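# Find the amber-lit server or park at the charger

## Task

Look along the aisle for a server whose front display glows amber instead of blue. If there is one, finish standing in front of its cabinet so that this server lies at the precise centre of the head_camera image, with the frame also taking in the server's front from roughly halfway up to its display and the entire display; the view must be head-on (display included), only barely angled, sharp, and unobstructed. If no server shows amber, finish parked within the taped charging area by the wall charger, with no part of the robot touching or hanging over the tape and with the robot's front or back squarely facing the wall. In either case the plastic tote must be left standing upright, and the robot must not tip over or finish leaning.

## Robot and tools

Robot: a Hello Robot Stretch 3 with one arm. It has a two-wheeled base (0.33 m long, 0.34 m wide, rounded rear) that spins about the point between its drive wheels, 0.05 m back from the front edge. A lift rides a mast, and a telescoping arm reaches out to the robot's right side, so to bring the gripper forward you drive the base. With the arm drawn in and the wrist folded, a turn sweeps a circle of radius 0.28 m; an unfolded level wrist reaches past that. The base cannot move sideways. A passive omni wheel sits about 0.24 m behind the axle.

Frames (metres): the base frame has its origin on the floor midway between the drive wheels, x forward, y left, z up. hand_pose (link pinch, where closed fingertips meet) is reported in it. The odometry frame is the base frame as it was at scene start; base_odometry counts wheel turns only, so slip shows as travel; heading in rad, left positive, -3.142 to 3.142. If turned_by_wheels and turned_by_imu disagree by more than 0.15 rad, believe turned_by_imu. base_tilt gives forward/right lean in degrees (few degrees of fixed error).

move: one action per call. base takes exactly one key: {"translate_m": d}, a relative drive in metres from the current spot, forward positive, -3 to 3; or {"rotate_rad": d}, a relative in-place turn in radians, left positive, -6.4 to 6.4. joints is one dict of absolute targets by name: lift_m 0 to 1.1; arm_m 0 to 0.52 (extension); wrist_yaw_rad -1.345 to 4.42 (0 along the arm, positive toward the front); wrist_pitch_rad -1.57 to 0.451 (0 level, negative tips down); wrist_roll_rad -2.911 to 2.918; gripper_m -0.089 to 0.179 (larger is wider); head_pan_rad -3.953 to 1.73 (0 forward, positive left, -1.57 along the arm); head_tilt_rad -1.53 to 0.419 (0 level, negative down). speeds caps a motion's top speed per key (m/s or rad/s, not above max). pace is "default" or "max" (translate 0.12/0.30 m/s, rotate 0.76/1.90 rad/s, lift 0.11/0.15, arm 0.14/0.40). The base is limited to 0.10 m/s and 0.63 rad/s unless lift_m < 0.30, arm_m < 0.03 and wrist_yaw_rad > 2.54. contact_limits sets motor_effort (%, 1 to 100) at which a motion halts: arm_m, translate_m, rotate_rad take a number; lift_m takes {"down": v, "up": v}; give each only alongside its own command. {"servos": "reboot"} goes alone and re-enables servos that switched off. cameras picks images (head_camera, nav_camera, wrist_camera, all; [] none). blocking true (default) returns once everything rests; false returns within about 0.5 s while motion continues. Unknown keys make a call invalid; out-of-range values get it refused, and a refusal or an unplanned stop cancels later move, wait and finished_scene calls in the same reply. Moves cut off after 14 s.

wait(seconds 0 to 10, cameras) just observes. stop(cameras) brakes all running motions. zoom_image(camera, region [x0,y0,x1,y1] pixels, max 504x504) enlarges part of the newest image. read_manual(section "licences") returns licence text only. finished_scene(scene) ends the scene irreversibly; the goal must already hold.

Results: move line shows "done" or the worst status; base_status and joint_status per motion: done, moving, off_target (resting short, maybe still pushing), contact_stop (lift/arm go slack), time_out, torque_fault (servo limp until reboot). on_its_own reports uncommanded behaviour. motor_effort in %, peak in brackets. lidar_m: 12 ranges in 30-degree sectors, first straight ahead, counter-clockwise (4th left, 7th behind, 10th right), plane 0.17 m high, "-" = nothing or closer than 0.15 m. head_depth_mm and wrist_depth_mm: 7x7 median depths. head_camera images arrive rotated: turn a quarter clockwise to view upright; nav_camera needs a quarter counter-clockwise.

For this job, mostly the base and head matter: aim head_camera at a display, compare amber vs blue, drive so the faulty server is centred and seen square-on. For the charger, park fully inside the tape, aligned with the wall.

Avoid: pushing into cabinets or the tote, knocking the tote over, hard base bumps (add a translate_m contact limit near obstacles), pushing the arm against fixed things with the gripper above about 0.45 m, and wrist/head jams that cause torque faults. Before folding or unfolding the wrist, put lift_m in 0.32 to 0.95, wrist_pitch_rad -0.4, wrist_roll_rad near 0. Any lean in base_tilt means back off at once.

Each tool is called after ">>>" by a JSON object that holds its "api" and its "payload".

## Session

>>> {"api": "move", "payload": {}}

Scene clock: 0.00 s.
base_odometry: x=+0.000 y=+0.000 heading=+0.000
turned_by_wheels: +0.000
turned_by_imu: +0.000
base_tilt: forward=+1.1 right=-1.6
lidar_m: 0.87 1.47 1.30 0.85 0.78 0.79 0.99 2.04 1.23 1.36 2.66 0.85
head_depth_mm: 777 776 783 785 784 906 912 / 857 849 843 836 829 822 818 / 974 965 957 947 943 931 926 / 1597 1118 1106 1097 1087 1072 1058 / 1762 1329 1310 1292 1274 1264 1244 / 1646 1631 1619 1576 1561 1536 1511 / 1543 1545 1563 1581 1596 1604 1615
base_status: not commanded
joint_positions: lift_m=+0.445 arm_m=+0.001 wrist_yaw_rad=+2.826 wrist_pitch_rad=-0.448 wrist_roll_rad=+0.000 gripper_m=+0.037 head_pan_rad=+0.000 head_tilt_rad=-0.003
joint_status: not commanded
measured_speeds: all 0
motor_effort: left_wheel=-0.3 right_wheel=-0.3 lift_m=+21.6 arm_m=-3.7 wrist_yaw_rad=+0.2 wrist_pitch_rad=+3.0 wrist_roll_rad=+0.1 gripper_m=+0.1 head_pan_rad=+0.7 head_tilt_rad=+7.3
hand_pose: x=+0.0471 y=+0.0640 z=+0.4511 quat_wxyz=(+0.264, +0.705, +0.047, +0.656) (m; base frame)
wrist_depth_mm: 675 - - - - - - / 156 - - - - - - / 151 - - - - - - / 161 183 - - - - - / 175 188 151 150 150 - - / - 211 129 - 126 - - / - 219 110 - - 91 -
pictures: head_camera (sideways), nav_camera (sideways), wrist_camera
Images, in order (width x height): head_camera 896x504, nav_camera 672x504, wrist_camera 644x364.

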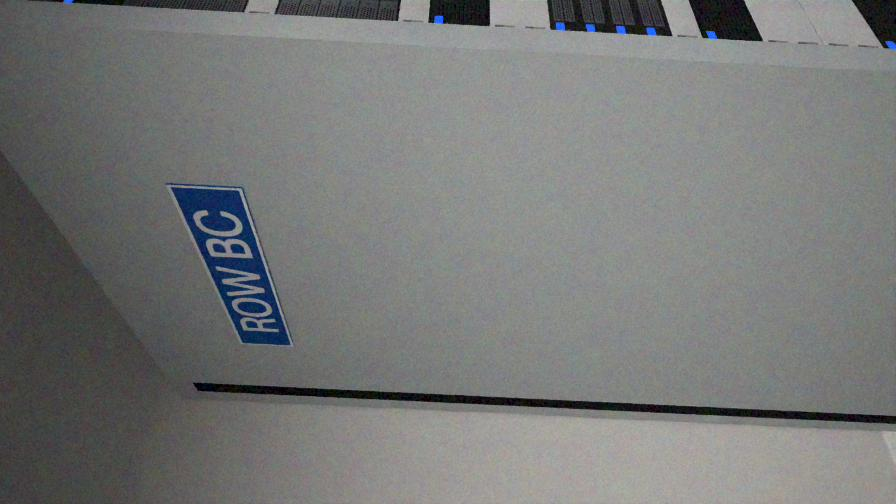

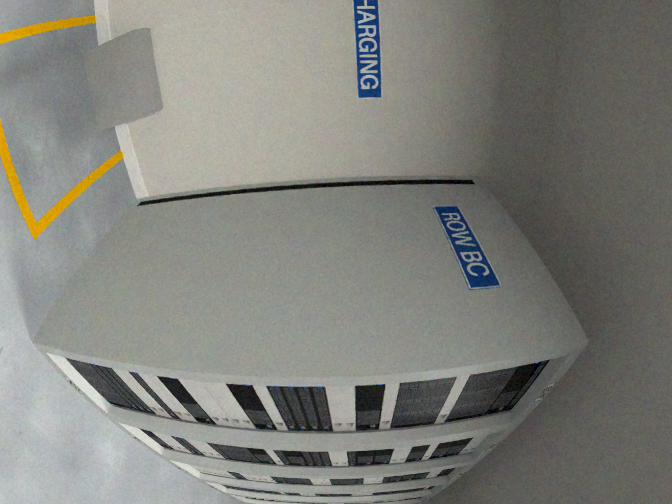

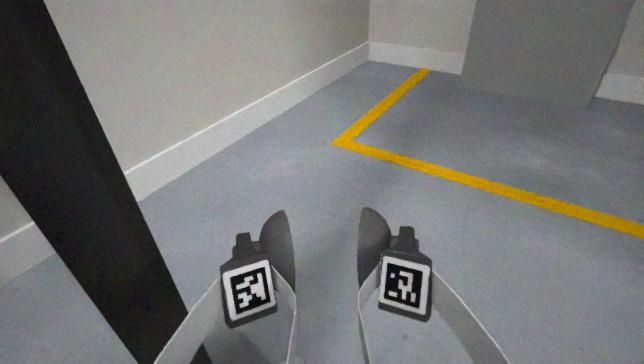

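>>> {"api": "move", "payload": {"joints": {"head_pan_rad": -0.9, "head_tilt_rad": -0.25}, "pace": "max"}}

>>> {"api": "move", "payload": {"joints": {"head_pan_rad": -2.2, "head_tilt_rad": -0.4}, "pace": "max", "cameras": ["nav_camera"]}}

>>> {"api": "move", "payload": {"joints": {"head_pan_rad": -3.6, "head_tilt_rad": -0.4}, "pace": "max", "cameras": ["nav_camera"]}}

>>> {"api": "move", "payload": {"joints": {"head_pan_rad": 1.0, "head_tilt_rad": -0.5}, "pace": "max", "cameras": ["nav_camera"]}}

Scene clock: 7.70 s.
move: done
base_odometry: x=+0.000 y=+0.000 heading=+0.000
turned_by_wheels: +0.000
turned_by_imu: +0.001
base_tilt: forward=+1.0 right=-1.7
lidar_m: 0.87 1.47 1.30 0.85 0.78 0.79 0.99 2.04 1.23 1.36 2.65 0.85
head_depth_mm: 3067 3362 3024 3097 2685 2059 1568 / 3155 3683 3851 - 2969 2047 1550 / 2971 3691 3885 - 2935 2010 1549 / 3223 3647 3831 - 2885 2018 1529 / 3322 3641 3813 - 2869 1994 1529 / 2085 2149 2240 2340 2394 1997 1530 / 1426 1470 1513 1555 1583 1476 1462
base_status: not commanded
joint_positions: lift_m=+0.445 arm_m=+0.001 wrist_yaw_rad=+2.826 wrist_pitch_rad=-0.448 wrist_roll_rad=+0.000 gripper_m=+0.037 head_pan_rad=-0.920 head_tilt_rad=-0.248
joint_status: all done
measured_speeds: all 0
motor_effort: left_wheel=-0.2(1.4) right_wheel=-0.1(0.7) lift_m=+27.2(27.3) arm_m=-7.4(8.5) wrist_yaw_rad=-0.3(0.6) wrist_pitch_rad=+2.8(3.3) wrist_roll_rad=+0.2(0.3) gripper_m=+0.3(0.5) head_pan_rad=-0.2(4.7) head_tilt_rad=-1.6(6.0)
hand_pose: x=+0.0471 y=+0.0640 z=+0.4511 quat_wxyz=(+0.264, +0.705, +0.047, +0.656) (m; base frame)
wrist_depth_mm: 687 - - - - - - / 156 - - - - - - / 150 - - - - - - / 161 183 - - - - - / 175 188 151 150 149 - - / - 210 129 - 126 - - / - 219 110 - - 91 -
pictures: head_camera (sideways), nav_camera (sideways), wrist_camera
Images, in order (width x height): head_camera 896x504, nav_camera 672x504, wrist_camera 644x364.

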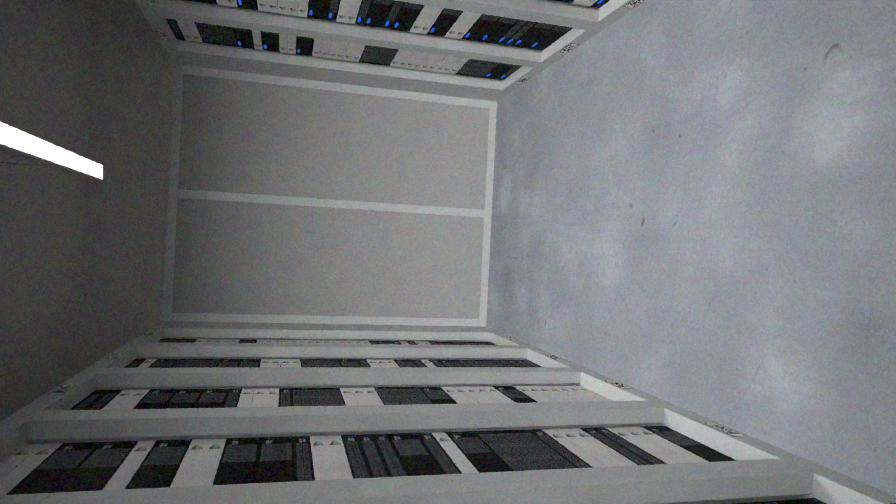

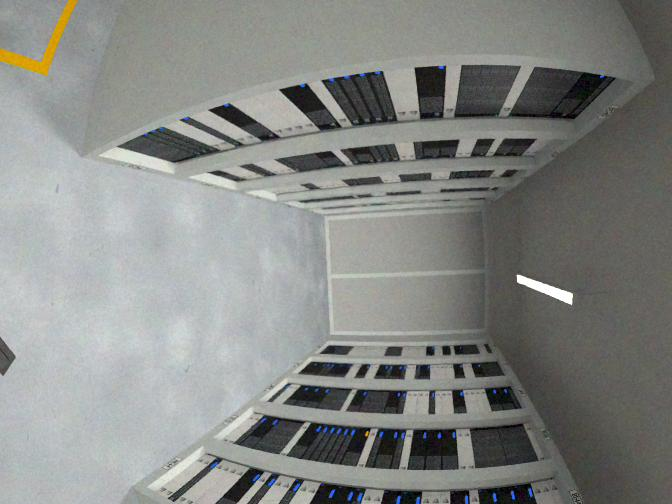

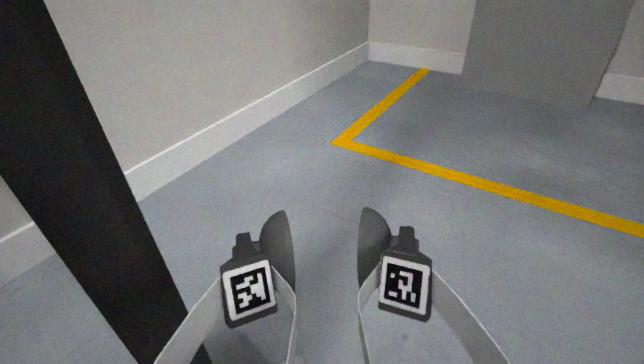

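Scene clock: 8.67 s.
move: done
base_odometry: x=+0.000 y=+0.000 heading=+0.000
turned_by_wheels: +0.000
turned_by_imu: +0.000
base_tilt: forward=+1.0 right=-1.7
lidar_m: 0.87 1.47 1.29 0.85 0.78 0.79 0.99 2.05 1.23 1.36 2.65 0.85
head_depth_mm: 1750 1850 1998 2173 2256 1714 1370 / 1790 1927 2084 2229 2274 1686 1362 / 1828 1980 2117 2308 2257 1689 1346 / 1873 2039 2216 2405 2208 1686 1343 / 1594 1695 1849 1997 2025 1668 1348 / 1252 1328 1412 1509 1616 1593 1335 / 1040 1092 1172 1277 1418 1546 1331
base_status: not commanded
joint_positions: lift_m=+0.445 arm_m=+0.001 wrist_yaw_rad=+2.826 wrist_pitch_rad=-0.448 wrist_roll_rad=+0.000 gripper_m=+0.037 head_pan_rad=-2.239 head_tilt_rad=-0.402
joint_status: all done
measured_speeds: all 0
motor_effort: left_wheel=+0.0(1.3) right_wheel=-0.1(0.7) lift_m=+28.3(29.0) arm_m=-9.3(9.5) wrist_yaw_rad=-0.1(0.7) wrist_pitch_rad=+2.3(2.9) wrist_roll_rad=+0.1(0.3) gripper_m=+0.1(0.5) head_pan_rad=+3.8(4.3) head_tilt_rad=-1.5(5.2)
hand_pose: x=+0.0471 y=+0.0640 z=+0.4511 quat_wxyz=(+0.264, +0.705, +0.047, +0.656) (m; base frame)
wrist_depth_mm: 686 - - - - - - / 156 - - - - - - / 150 - - - - - - / 161 182 - - - - - / 176 188 151 150 150 - - / - 210 129 - 126 - - / - 221 110 - - 91 -
pictures: nav_camera (sideways)
Images, in order (width x height): nav_camera 672x504.

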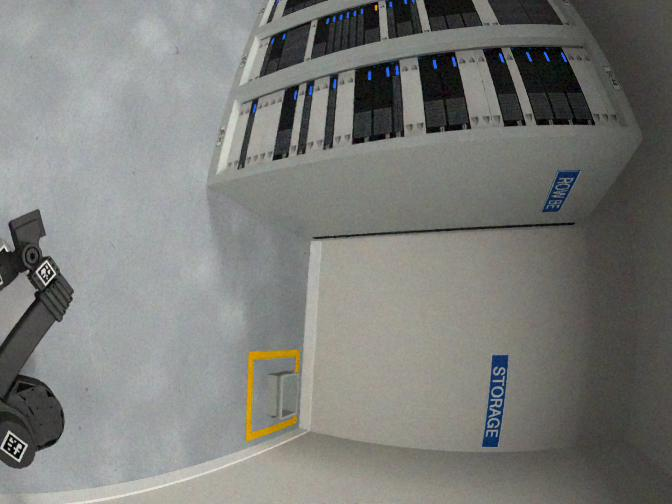

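Scene clock: 10.77 s.
move: done
base_odometry: x=+0.000 y=+0.000 heading=+0.000
turned_by_wheels: +0.000
turned_by_imu: +0.001
base_tilt: forward=+1.0 right=-1.6
lidar_m: 0.87 1.47 1.29 0.85 0.78 0.79 0.99 2.04 1.23 1.35 2.65 0.85
head_depth_mm: 621 657 702 757 814 879 965 / 648 690 742 800 864 944 1037 / 679 727 784 845 918 1013 1120 / 715 769 831 897 984 1093 1217 / 754 816 878 959 1063 1185 1281 / 796 865 940 1032 1148 1289 1330 / 844 920 1013 1108 1253 1421 1328
base_status: not commanded
joint_positions: lift_m=+0.445 arm_m=+0.001 wrist_yaw_rad=+2.826 wrist_pitch_rad=-0.448 wrist_roll_rad=+0.000 gripper_m=+0.037 head_pan_rad=-3.612 head_tilt_rad=-0.402
joint_status: all done
measured_speeds: translate_m=+0.000 rotate_rad=+0.000 lift_m=+0.000 arm_m=+0.000 wrist_yaw_rad=+0.000 wrist_pitch_rad=+0.000 wrist_roll_rad=+0.000 head_pan_rad=+0.024 head_tilt_rad=+0.000
motor_effort: left_wheel=-0.1(1.2) right_wheel=-0.2(0.8) lift_m=+31.5(31.6) arm_m=-11.4(12.0) wrist_yaw_rad=+0.1(0.7) wrist_pitch_rad=+2.8(3.0) wrist_roll_rad=+0.3(0.5) gripper_m=+0.0(0.9) head_pan_rad=+3.1(5.5) head_tilt_rad=+0.8(3.6)
hand_pose: x=+0.0471 y=+0.0640 z=+0.4511 quat_wxyz=(+0.264, +0.705, +0.047, +0.656) (m; base frame)
wrist_depth_mm: 695 - - - - - - / 155 - - - - - - / 150 - - - - - - / 161 183 - - - - - / 176 188 151 150 150 - - / - 210 128 - 126 - - / - 220 110 - - 91 -
pictures: nav_camera (sideways)
Images, in order (width x height): nav_camera 672x504.

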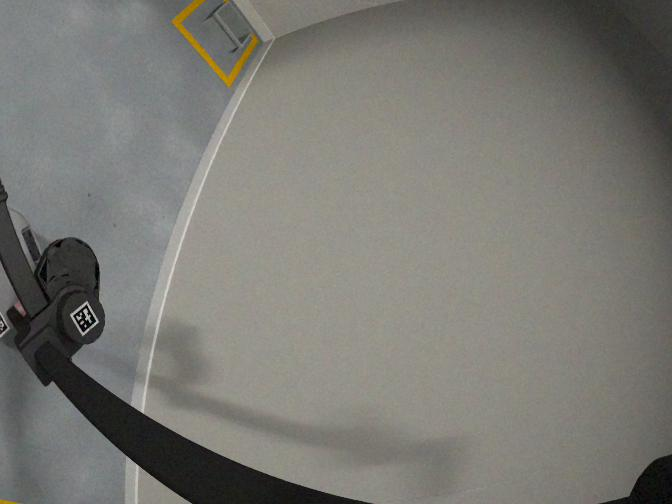

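Scene clock: 14.03 s.
move: done
base_odometry: x=+0.000 y=+0.000 heading=+0.000
turned_by_wheels: +0.000
turned_by_imu: +0.001
base_tilt: forward=+0.9 right=-1.6
lidar_m: 0.87 1.46 1.30 0.85 0.78 0.79 0.99 2.04 1.23 1.35 2.65 0.85
head_depth_mm: 1292 1389 1524 1674 1663 1561 1274 / 1338 1461 1587 1728 1775 1544 1276 / 1389 1513 1665 1828 1886 1538 1264 / 1450 1584 1739 1944 1951 1533 1255 / 1390 1528 1681 1853 1849 1524 1253 / 1169 1249 1350 1471 1612 1510 1248 / 1001 1069 1133 1221 1316 1382 1236
base_status: not commanded
joint_positions: lift_m=+0.445 arm_m=+0.001 wrist_yaw_rad=+2.826 wrist_pitch_rad=-0.448 wrist_roll_rad=+0.000 gripper_m=+0.037 head_pan_rad=+1.012 head_tilt_rad=-0.500
joint_status: all done
measured_speeds: translate_m=+0.000 rotate_rad=+0.000 lift_m=+0.000 arm_m=+0.000 wrist_yaw_rad=+0.000 wrist_pitch_rad=+0.000 wrist_roll_rad=+0.000 head_pan_rad=-0.024 head_tilt_rad=+0.000
motor_effort: left_wheel=+1.1(2.1) right_wheel=-0.3(0.9) lift_m=+36.3(36.6) arm_m=-15.6(16.1) wrist_yaw_rad=+0.4(0.7) wrist_pitch_rad=+2.6(3.1) wrist_roll_rad=+0.3(0.4) gripper_m=+0.3(0.6) head_pan_rad=-2.6(6.9) head_tilt_rad=-3.5(5.4)
hand_pose: x=+0.0471 y=+0.0640 z=+0.4511 quat_wxyz=(+0.264, +0.705, +0.047, +0.656) (m; base frame)
wrist_depth_mm: 680 - - - - - - / 156 - - - - - - / 150 - - - - - - / 161 183 - - - - - / 175 187 151 150 149 - - / - 212 129 - 125 - - / - 220 110 - - 91 -
pictures: nav_camera (sideways)
Images, in order (width x height): nav_camera 672x504.

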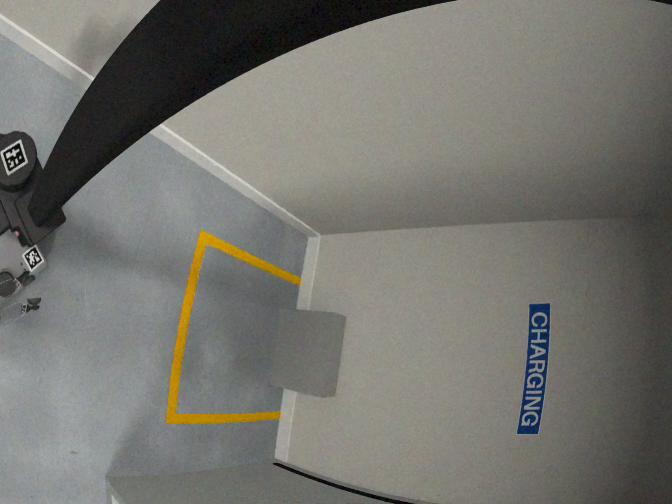

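>>> {"api": "move", "payload": {"joints": {"head_pan_rad": -1.52, "head_tilt_rad": -0.12}, "pace": "max", "cameras": ["head_camera","nav_camera"]}}

Scene clock: 34.40 s.
move: done
base_odometry: x=+0.000 y=+0.000 heading=+0.000
turned_by_wheels: +0.000
turned_by_imu: +0.001
base_tilt: forward=+1.0 right=-1.6
lidar_m: 0.87 1.47 1.29 0.85 0.78 0.79 0.99 2.04 1.22 1.36 2.65 0.85
head_depth_mm: 1166 1198 1212 1158 1182 1213 1249 / 1332 1357 1373 1378 1388 1411 1415 / 1945 1499 1534 1580 1601 1613 1588 / 2206 1789 1825 1851 1874 1893 1708 / 2320 2147 2086 2100 2200 2185 1758 / 2375 3118 2621 2653 2706 2395 1739 / 2395 3669 3504 3598 3464 2372 1723
base_status: not commanded
joint_positions: lift_m=+0.445 arm_m=+0.001 wrist_yaw_rad=+2.826 wrist_pitch_rad=-0.448 wrist_roll_rad=+0.000 gripper_m=+0.037 head_pan_rad=-1.532 head_tilt_rad=-0.120
joint_status: all done
measured_speeds: translate_m=+0.000 rotate_rad=+0.000 lift_m=+0.000 arm_m=+0.000 wrist_yaw_rad=+0.000 wrist_pitch_rad=+0.000 wrist_roll_rad=+0.000 head_pan_rad=+0.024 head_tilt_rad=+0.000
motor_effort: left_wheel=-0.3(1.5) right_wheel=-0.3(0.8) lift_m=+36.9(37.5) arm_m=-16.4(17.2) wrist_yaw_rad=+0.9(0.9) wrist_pitch_rad=+2.7(3.2) wrist_roll_rad=+0.3(0.4) gripper_m=+0.1(0.6) head_pan_rad=+2.0(4.7) head_tilt_rad=+6.1(8.0)
hand_pose: x=+0.0471 y=+0.0640 z=+0.4511 quat_wxyz=(+0.264, +0.705, +0.047, +0.656) (m; base frame)
wrist_depth_mm: 687 - - - - - - / 156 - - - - - - / 151 - - - - - - / 161 181 - - - - - / 176 188 151 150 149 - - / - 210 129 - 126 - - / - 221 109 - - 91 -
pictures: head_camera (sideways), nav_camera (sideways)
Images, in order (width x height): head_camera 896x504, nav_camera 672x504.

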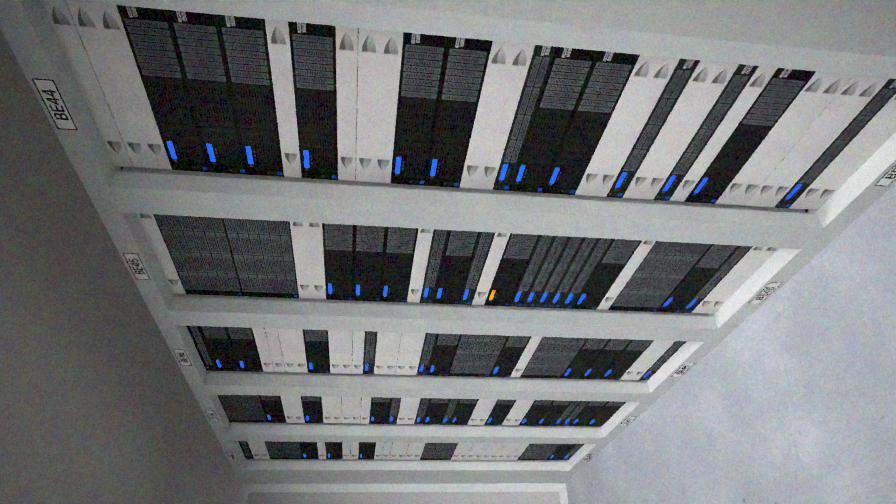

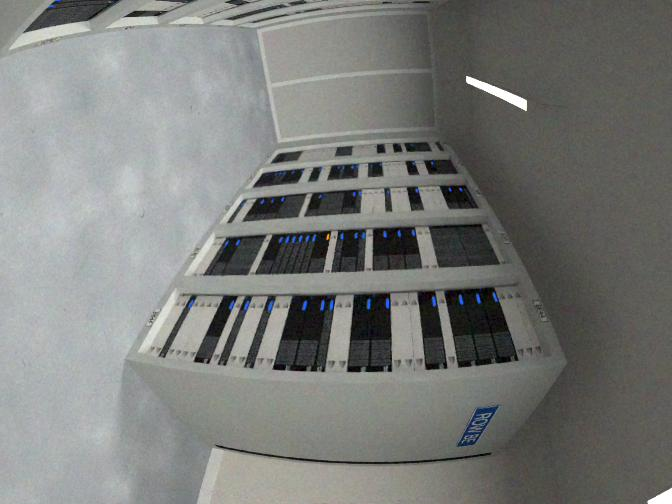

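>>> {"api": "move", "payload": {"base": {"rotate_rad": -0.95}, "joints": {"lift_m": 0.26, "head_pan_rad": -1.57, "head_tilt_rad": -0.37}, "pace": "max", "cameras": ["nav_camera"]}}

>>> {"api": "move", "payload": {"base": {"translate_m": 1.6}, "pace": "max", "cameras": ["head_camera","nav_camera"]}}

Scene clock: 64.23 s.
move: done
base_odometry: x=+0.000 y=+0.000 heading=-0.950
turned_by_wheels: -0.950
turned_by_imu: -0.965
base_tilt: forward=+1.1 right=-1.4
lidar_m: 2.46 0.85 0.94 1.47 1.16 0.82 0.78 0.80 1.07 2.15 1.23 1.46
head_depth_mm: 1832 1944 2072 2074 2045 1761 1402 / 1830 1958 2110 2280 2255 1761 1400 / 1826 1972 2110 2310 2214 1746 1380 / 1821 1964 2101 2258 2336 1741 1391 / 1823 1951 2118 2299 2323 1717 1375 / 1822 1962 2110 2269 2282 1711 1357 / 1793 1922 2051 2145 2089 1692 1347
base_status: done
joint_positions: lift_m=+0.260 arm_m=+0.001 wrist_yaw_rad=+2.826 wrist_pitch_rad=-0.450 wrist_roll_rad=+0.000 gripper_m=+0.037 head_pan_rad=-1.569 head_tilt_rad=-0.370
joint_status: all done
measured_speeds: all 0
motor_effort: left_wheel=+9.7(17.5) right_wheel=-9.6(16.7) lift_m=+20.1(34.7) arm_m=-16.1(16.9) wrist_yaw_rad=+0.7(0.7) wrist_pitch_rad=+3.1(3.4) wrist_roll_rad=+0.3(0.4) gripper_m=-0.1(0.8) head_pan_rad=-2.8(3.7) head_tilt_rad=-1.8(5.3)
hand_pose: x=+0.0471 y=+0.0638 z=+0.2656 quat_wxyz=(+0.264, +0.705, +0.048, +0.656) (m; base frame)
wrist_depth_mm: - - - - - - 829 / 159 - - - - 819 893 / 150 - - - - - - / 161 176 - - - - - / 176 187 151 150 150 - - / - 211 129 148 126 - - / 244 228 232 233 - 91 -
pictures: nav_camera (sideways)
Images, in order (width x height): nav_camera 672x504.

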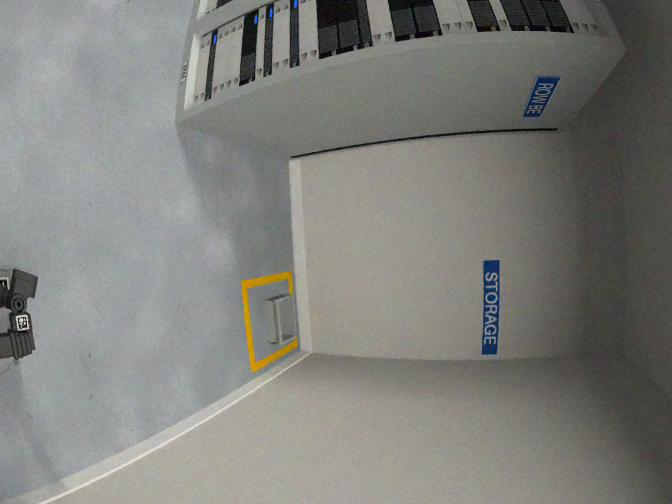

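Scene clock: 70.97 s.
move: done
base_odometry: x=+0.931 y=-1.301 heading=-0.949
turned_by_wheels: +0.000
turned_by_imu: +0.010
base_tilt: forward=+1.1 right=-1.7
lidar_m: 2.33 0.88 0.59 0.60 0.62 0.82 2.38 2.46 1.00 0.99 0.99 1.32
head_depth_mm: 805 854 923 1025 1145 1264 1343 / 839 900 958 1025 1099 1197 1317 / 840 900 964 1049 1145 1264 1320 / 840 898 968 1048 1149 1265 1336 / 833 897 966 1048 1141 1256 1329 / 844 888 967 1027 1115 1229 1298 / 786 844 918 1010 1108 1242 1318
base_status: done
joint_positions: lift_m=+0.260 arm_m=+0.001 wrist_yaw_rad=+2.826 wrist_pitch_rad=-0.450 wrist_roll_rad=+0.000 gripper_m=+0.037 head_pan_rad=-1.570 head_tilt_rad=-0.370
joint_status: not commanded
measured_speeds: all 0
motor_effort: left_wheel=+3.5(16.2) right_wheel=-1.1(9.9) lift_m=+35.7(35.7) arm_m=-13.6(16.5) wrist_yaw_rad=+0.1(1.0) wrist_pitch_rad=+2.9(3.6) wrist_roll_rad=+0.1(0.4) gripper_m=+0.2(0.8) head_pan_rad=-2.6(3.6) head_tilt_rad=-1.8(3.0)
hand_pose: x=+0.0471 y=+0.0638 z=+0.2656 quat_wxyz=(+0.264, +0.705, +0.048, +0.656) (m; base frame)
wrist_depth_mm: 512 549 583 621 739 815 929 / 159 586 643 676 786 853 - / 150 633 681 721 - - - / 162 612 682 - - - - / 174 189 151 149 150 - - / - 211 129 148 126 - - / 243 231 234 233 - 91 -
pictures: head_camera (sideways), nav_camera (sideways)
Images, in order (width x height): head_camera 896x504, nav_camera 672x504.

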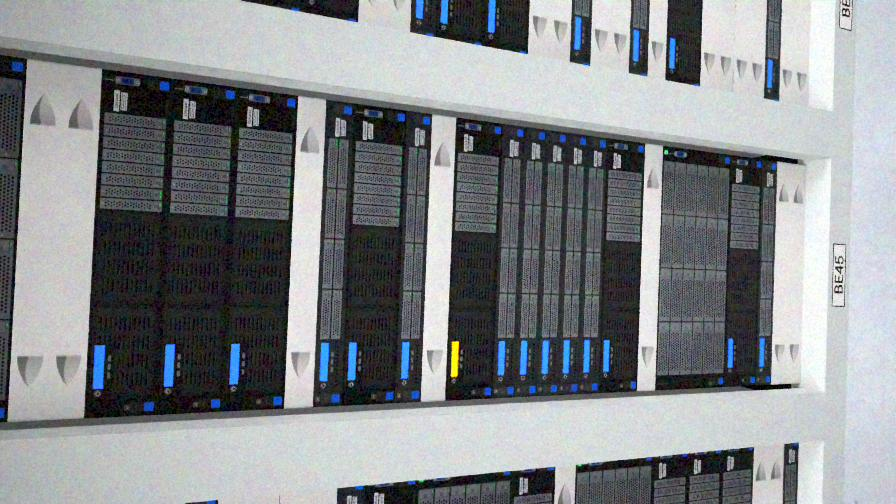

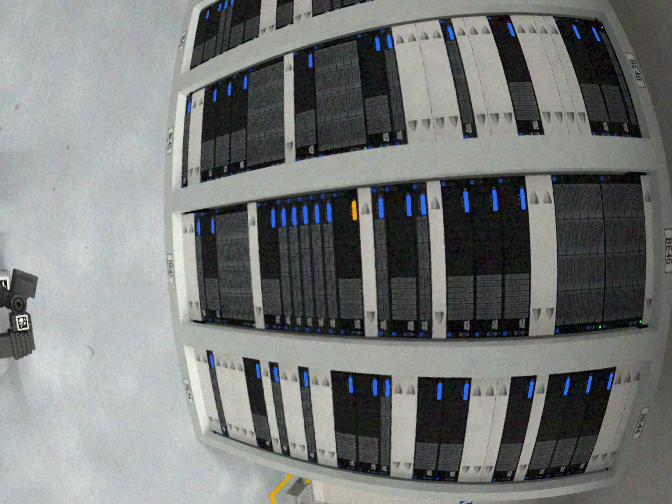

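>>> {"api": "move", "payload": {"joints": {"head_tilt_rad": -0.407, "head_pan_rad": -1.54}, "cameras": ["head_camera"]}}

Scene clock: 75.27 s.
move: done
base_odometry: x=+0.931 y=-1.301 heading=-0.949
turned_by_wheels: +0.000
turned_by_imu: +0.001
base_tilt: forward=+1.1 right=-1.6
lidar_m: 2.33 0.88 0.59 0.60 0.62 0.82 2.38 2.45 1.00 0.99 0.99 1.32
head_depth_mm: 810 858 908 1013 1151 1296 1349 / 828 891 970 1039 1127 1248 1322 / 829 897 974 1064 1170 1308 1345 / 831 897 974 1066 1178 1314 1344 / 836 900 977 1071 1178 1307 1331 / 831 882 956 1032 1142 1260 1329 / 785 859 948 1046 1164 1317 1327
base_status: not commanded
joint_positions: lift_m=+0.260 arm_m=+0.001 wrist_yaw_rad=+2.826 wrist_pitch_rad=-0.450 wrist_roll_rad=+0.000 gripper_m=+0.037 head_pan_rad=-1.547 head_tilt_rad=-0.408
joint_status: all done
measured_speeds: all 0
motor_effort: left_wheel=+3.9(5.2) right_wheel=-1.3(1.6) lift_m=+37.1(37.4) arm_m=-13.0(13.5) wrist_yaw_rad=+0.2(0.5) wrist_pitch_rad=+3.1(3.3) wrist_roll_rad=+0.2(0.3) gripper_m=-0.2(0.3) head_pan_rad=+2.6(3.4) head_tilt_rad=-2.5(3.9)
hand_pose: x=+0.0471 y=+0.0638 z=+0.2656 quat_wxyz=(+0.264, +0.705, +0.048, +0.656) (m; base frame)
wrist_depth_mm: 504 553 615 626 736 807 895 / 158 593 656 687 792 868 - / 150 649 689 731 - - - / 161 627 671 - - - - / 176 188 151 150 150 - - / - 211 129 148 126 - - / 242 229 233 231 - 91 -
pictures: head_camera (sideways)
Images, in order (width x height): head_camera 896x504.

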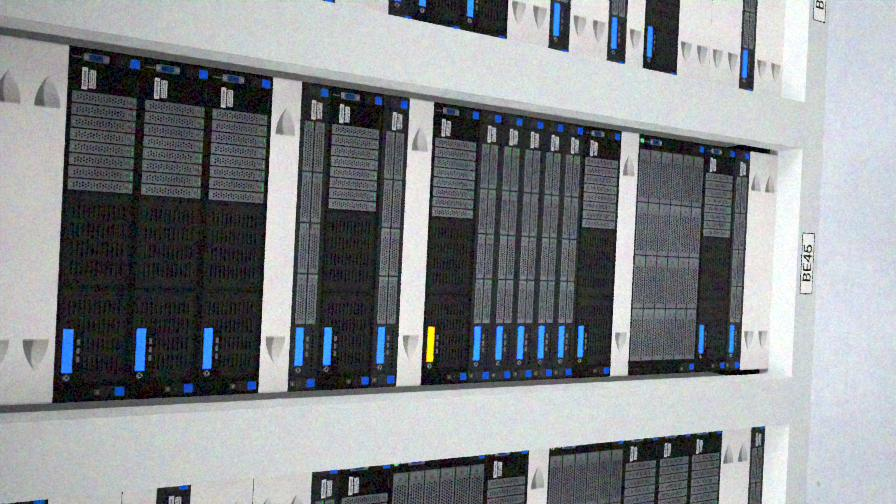

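>>> {"api": "finished_scene", "payload": {"scene": 1}}

The scene is finished: the task was done.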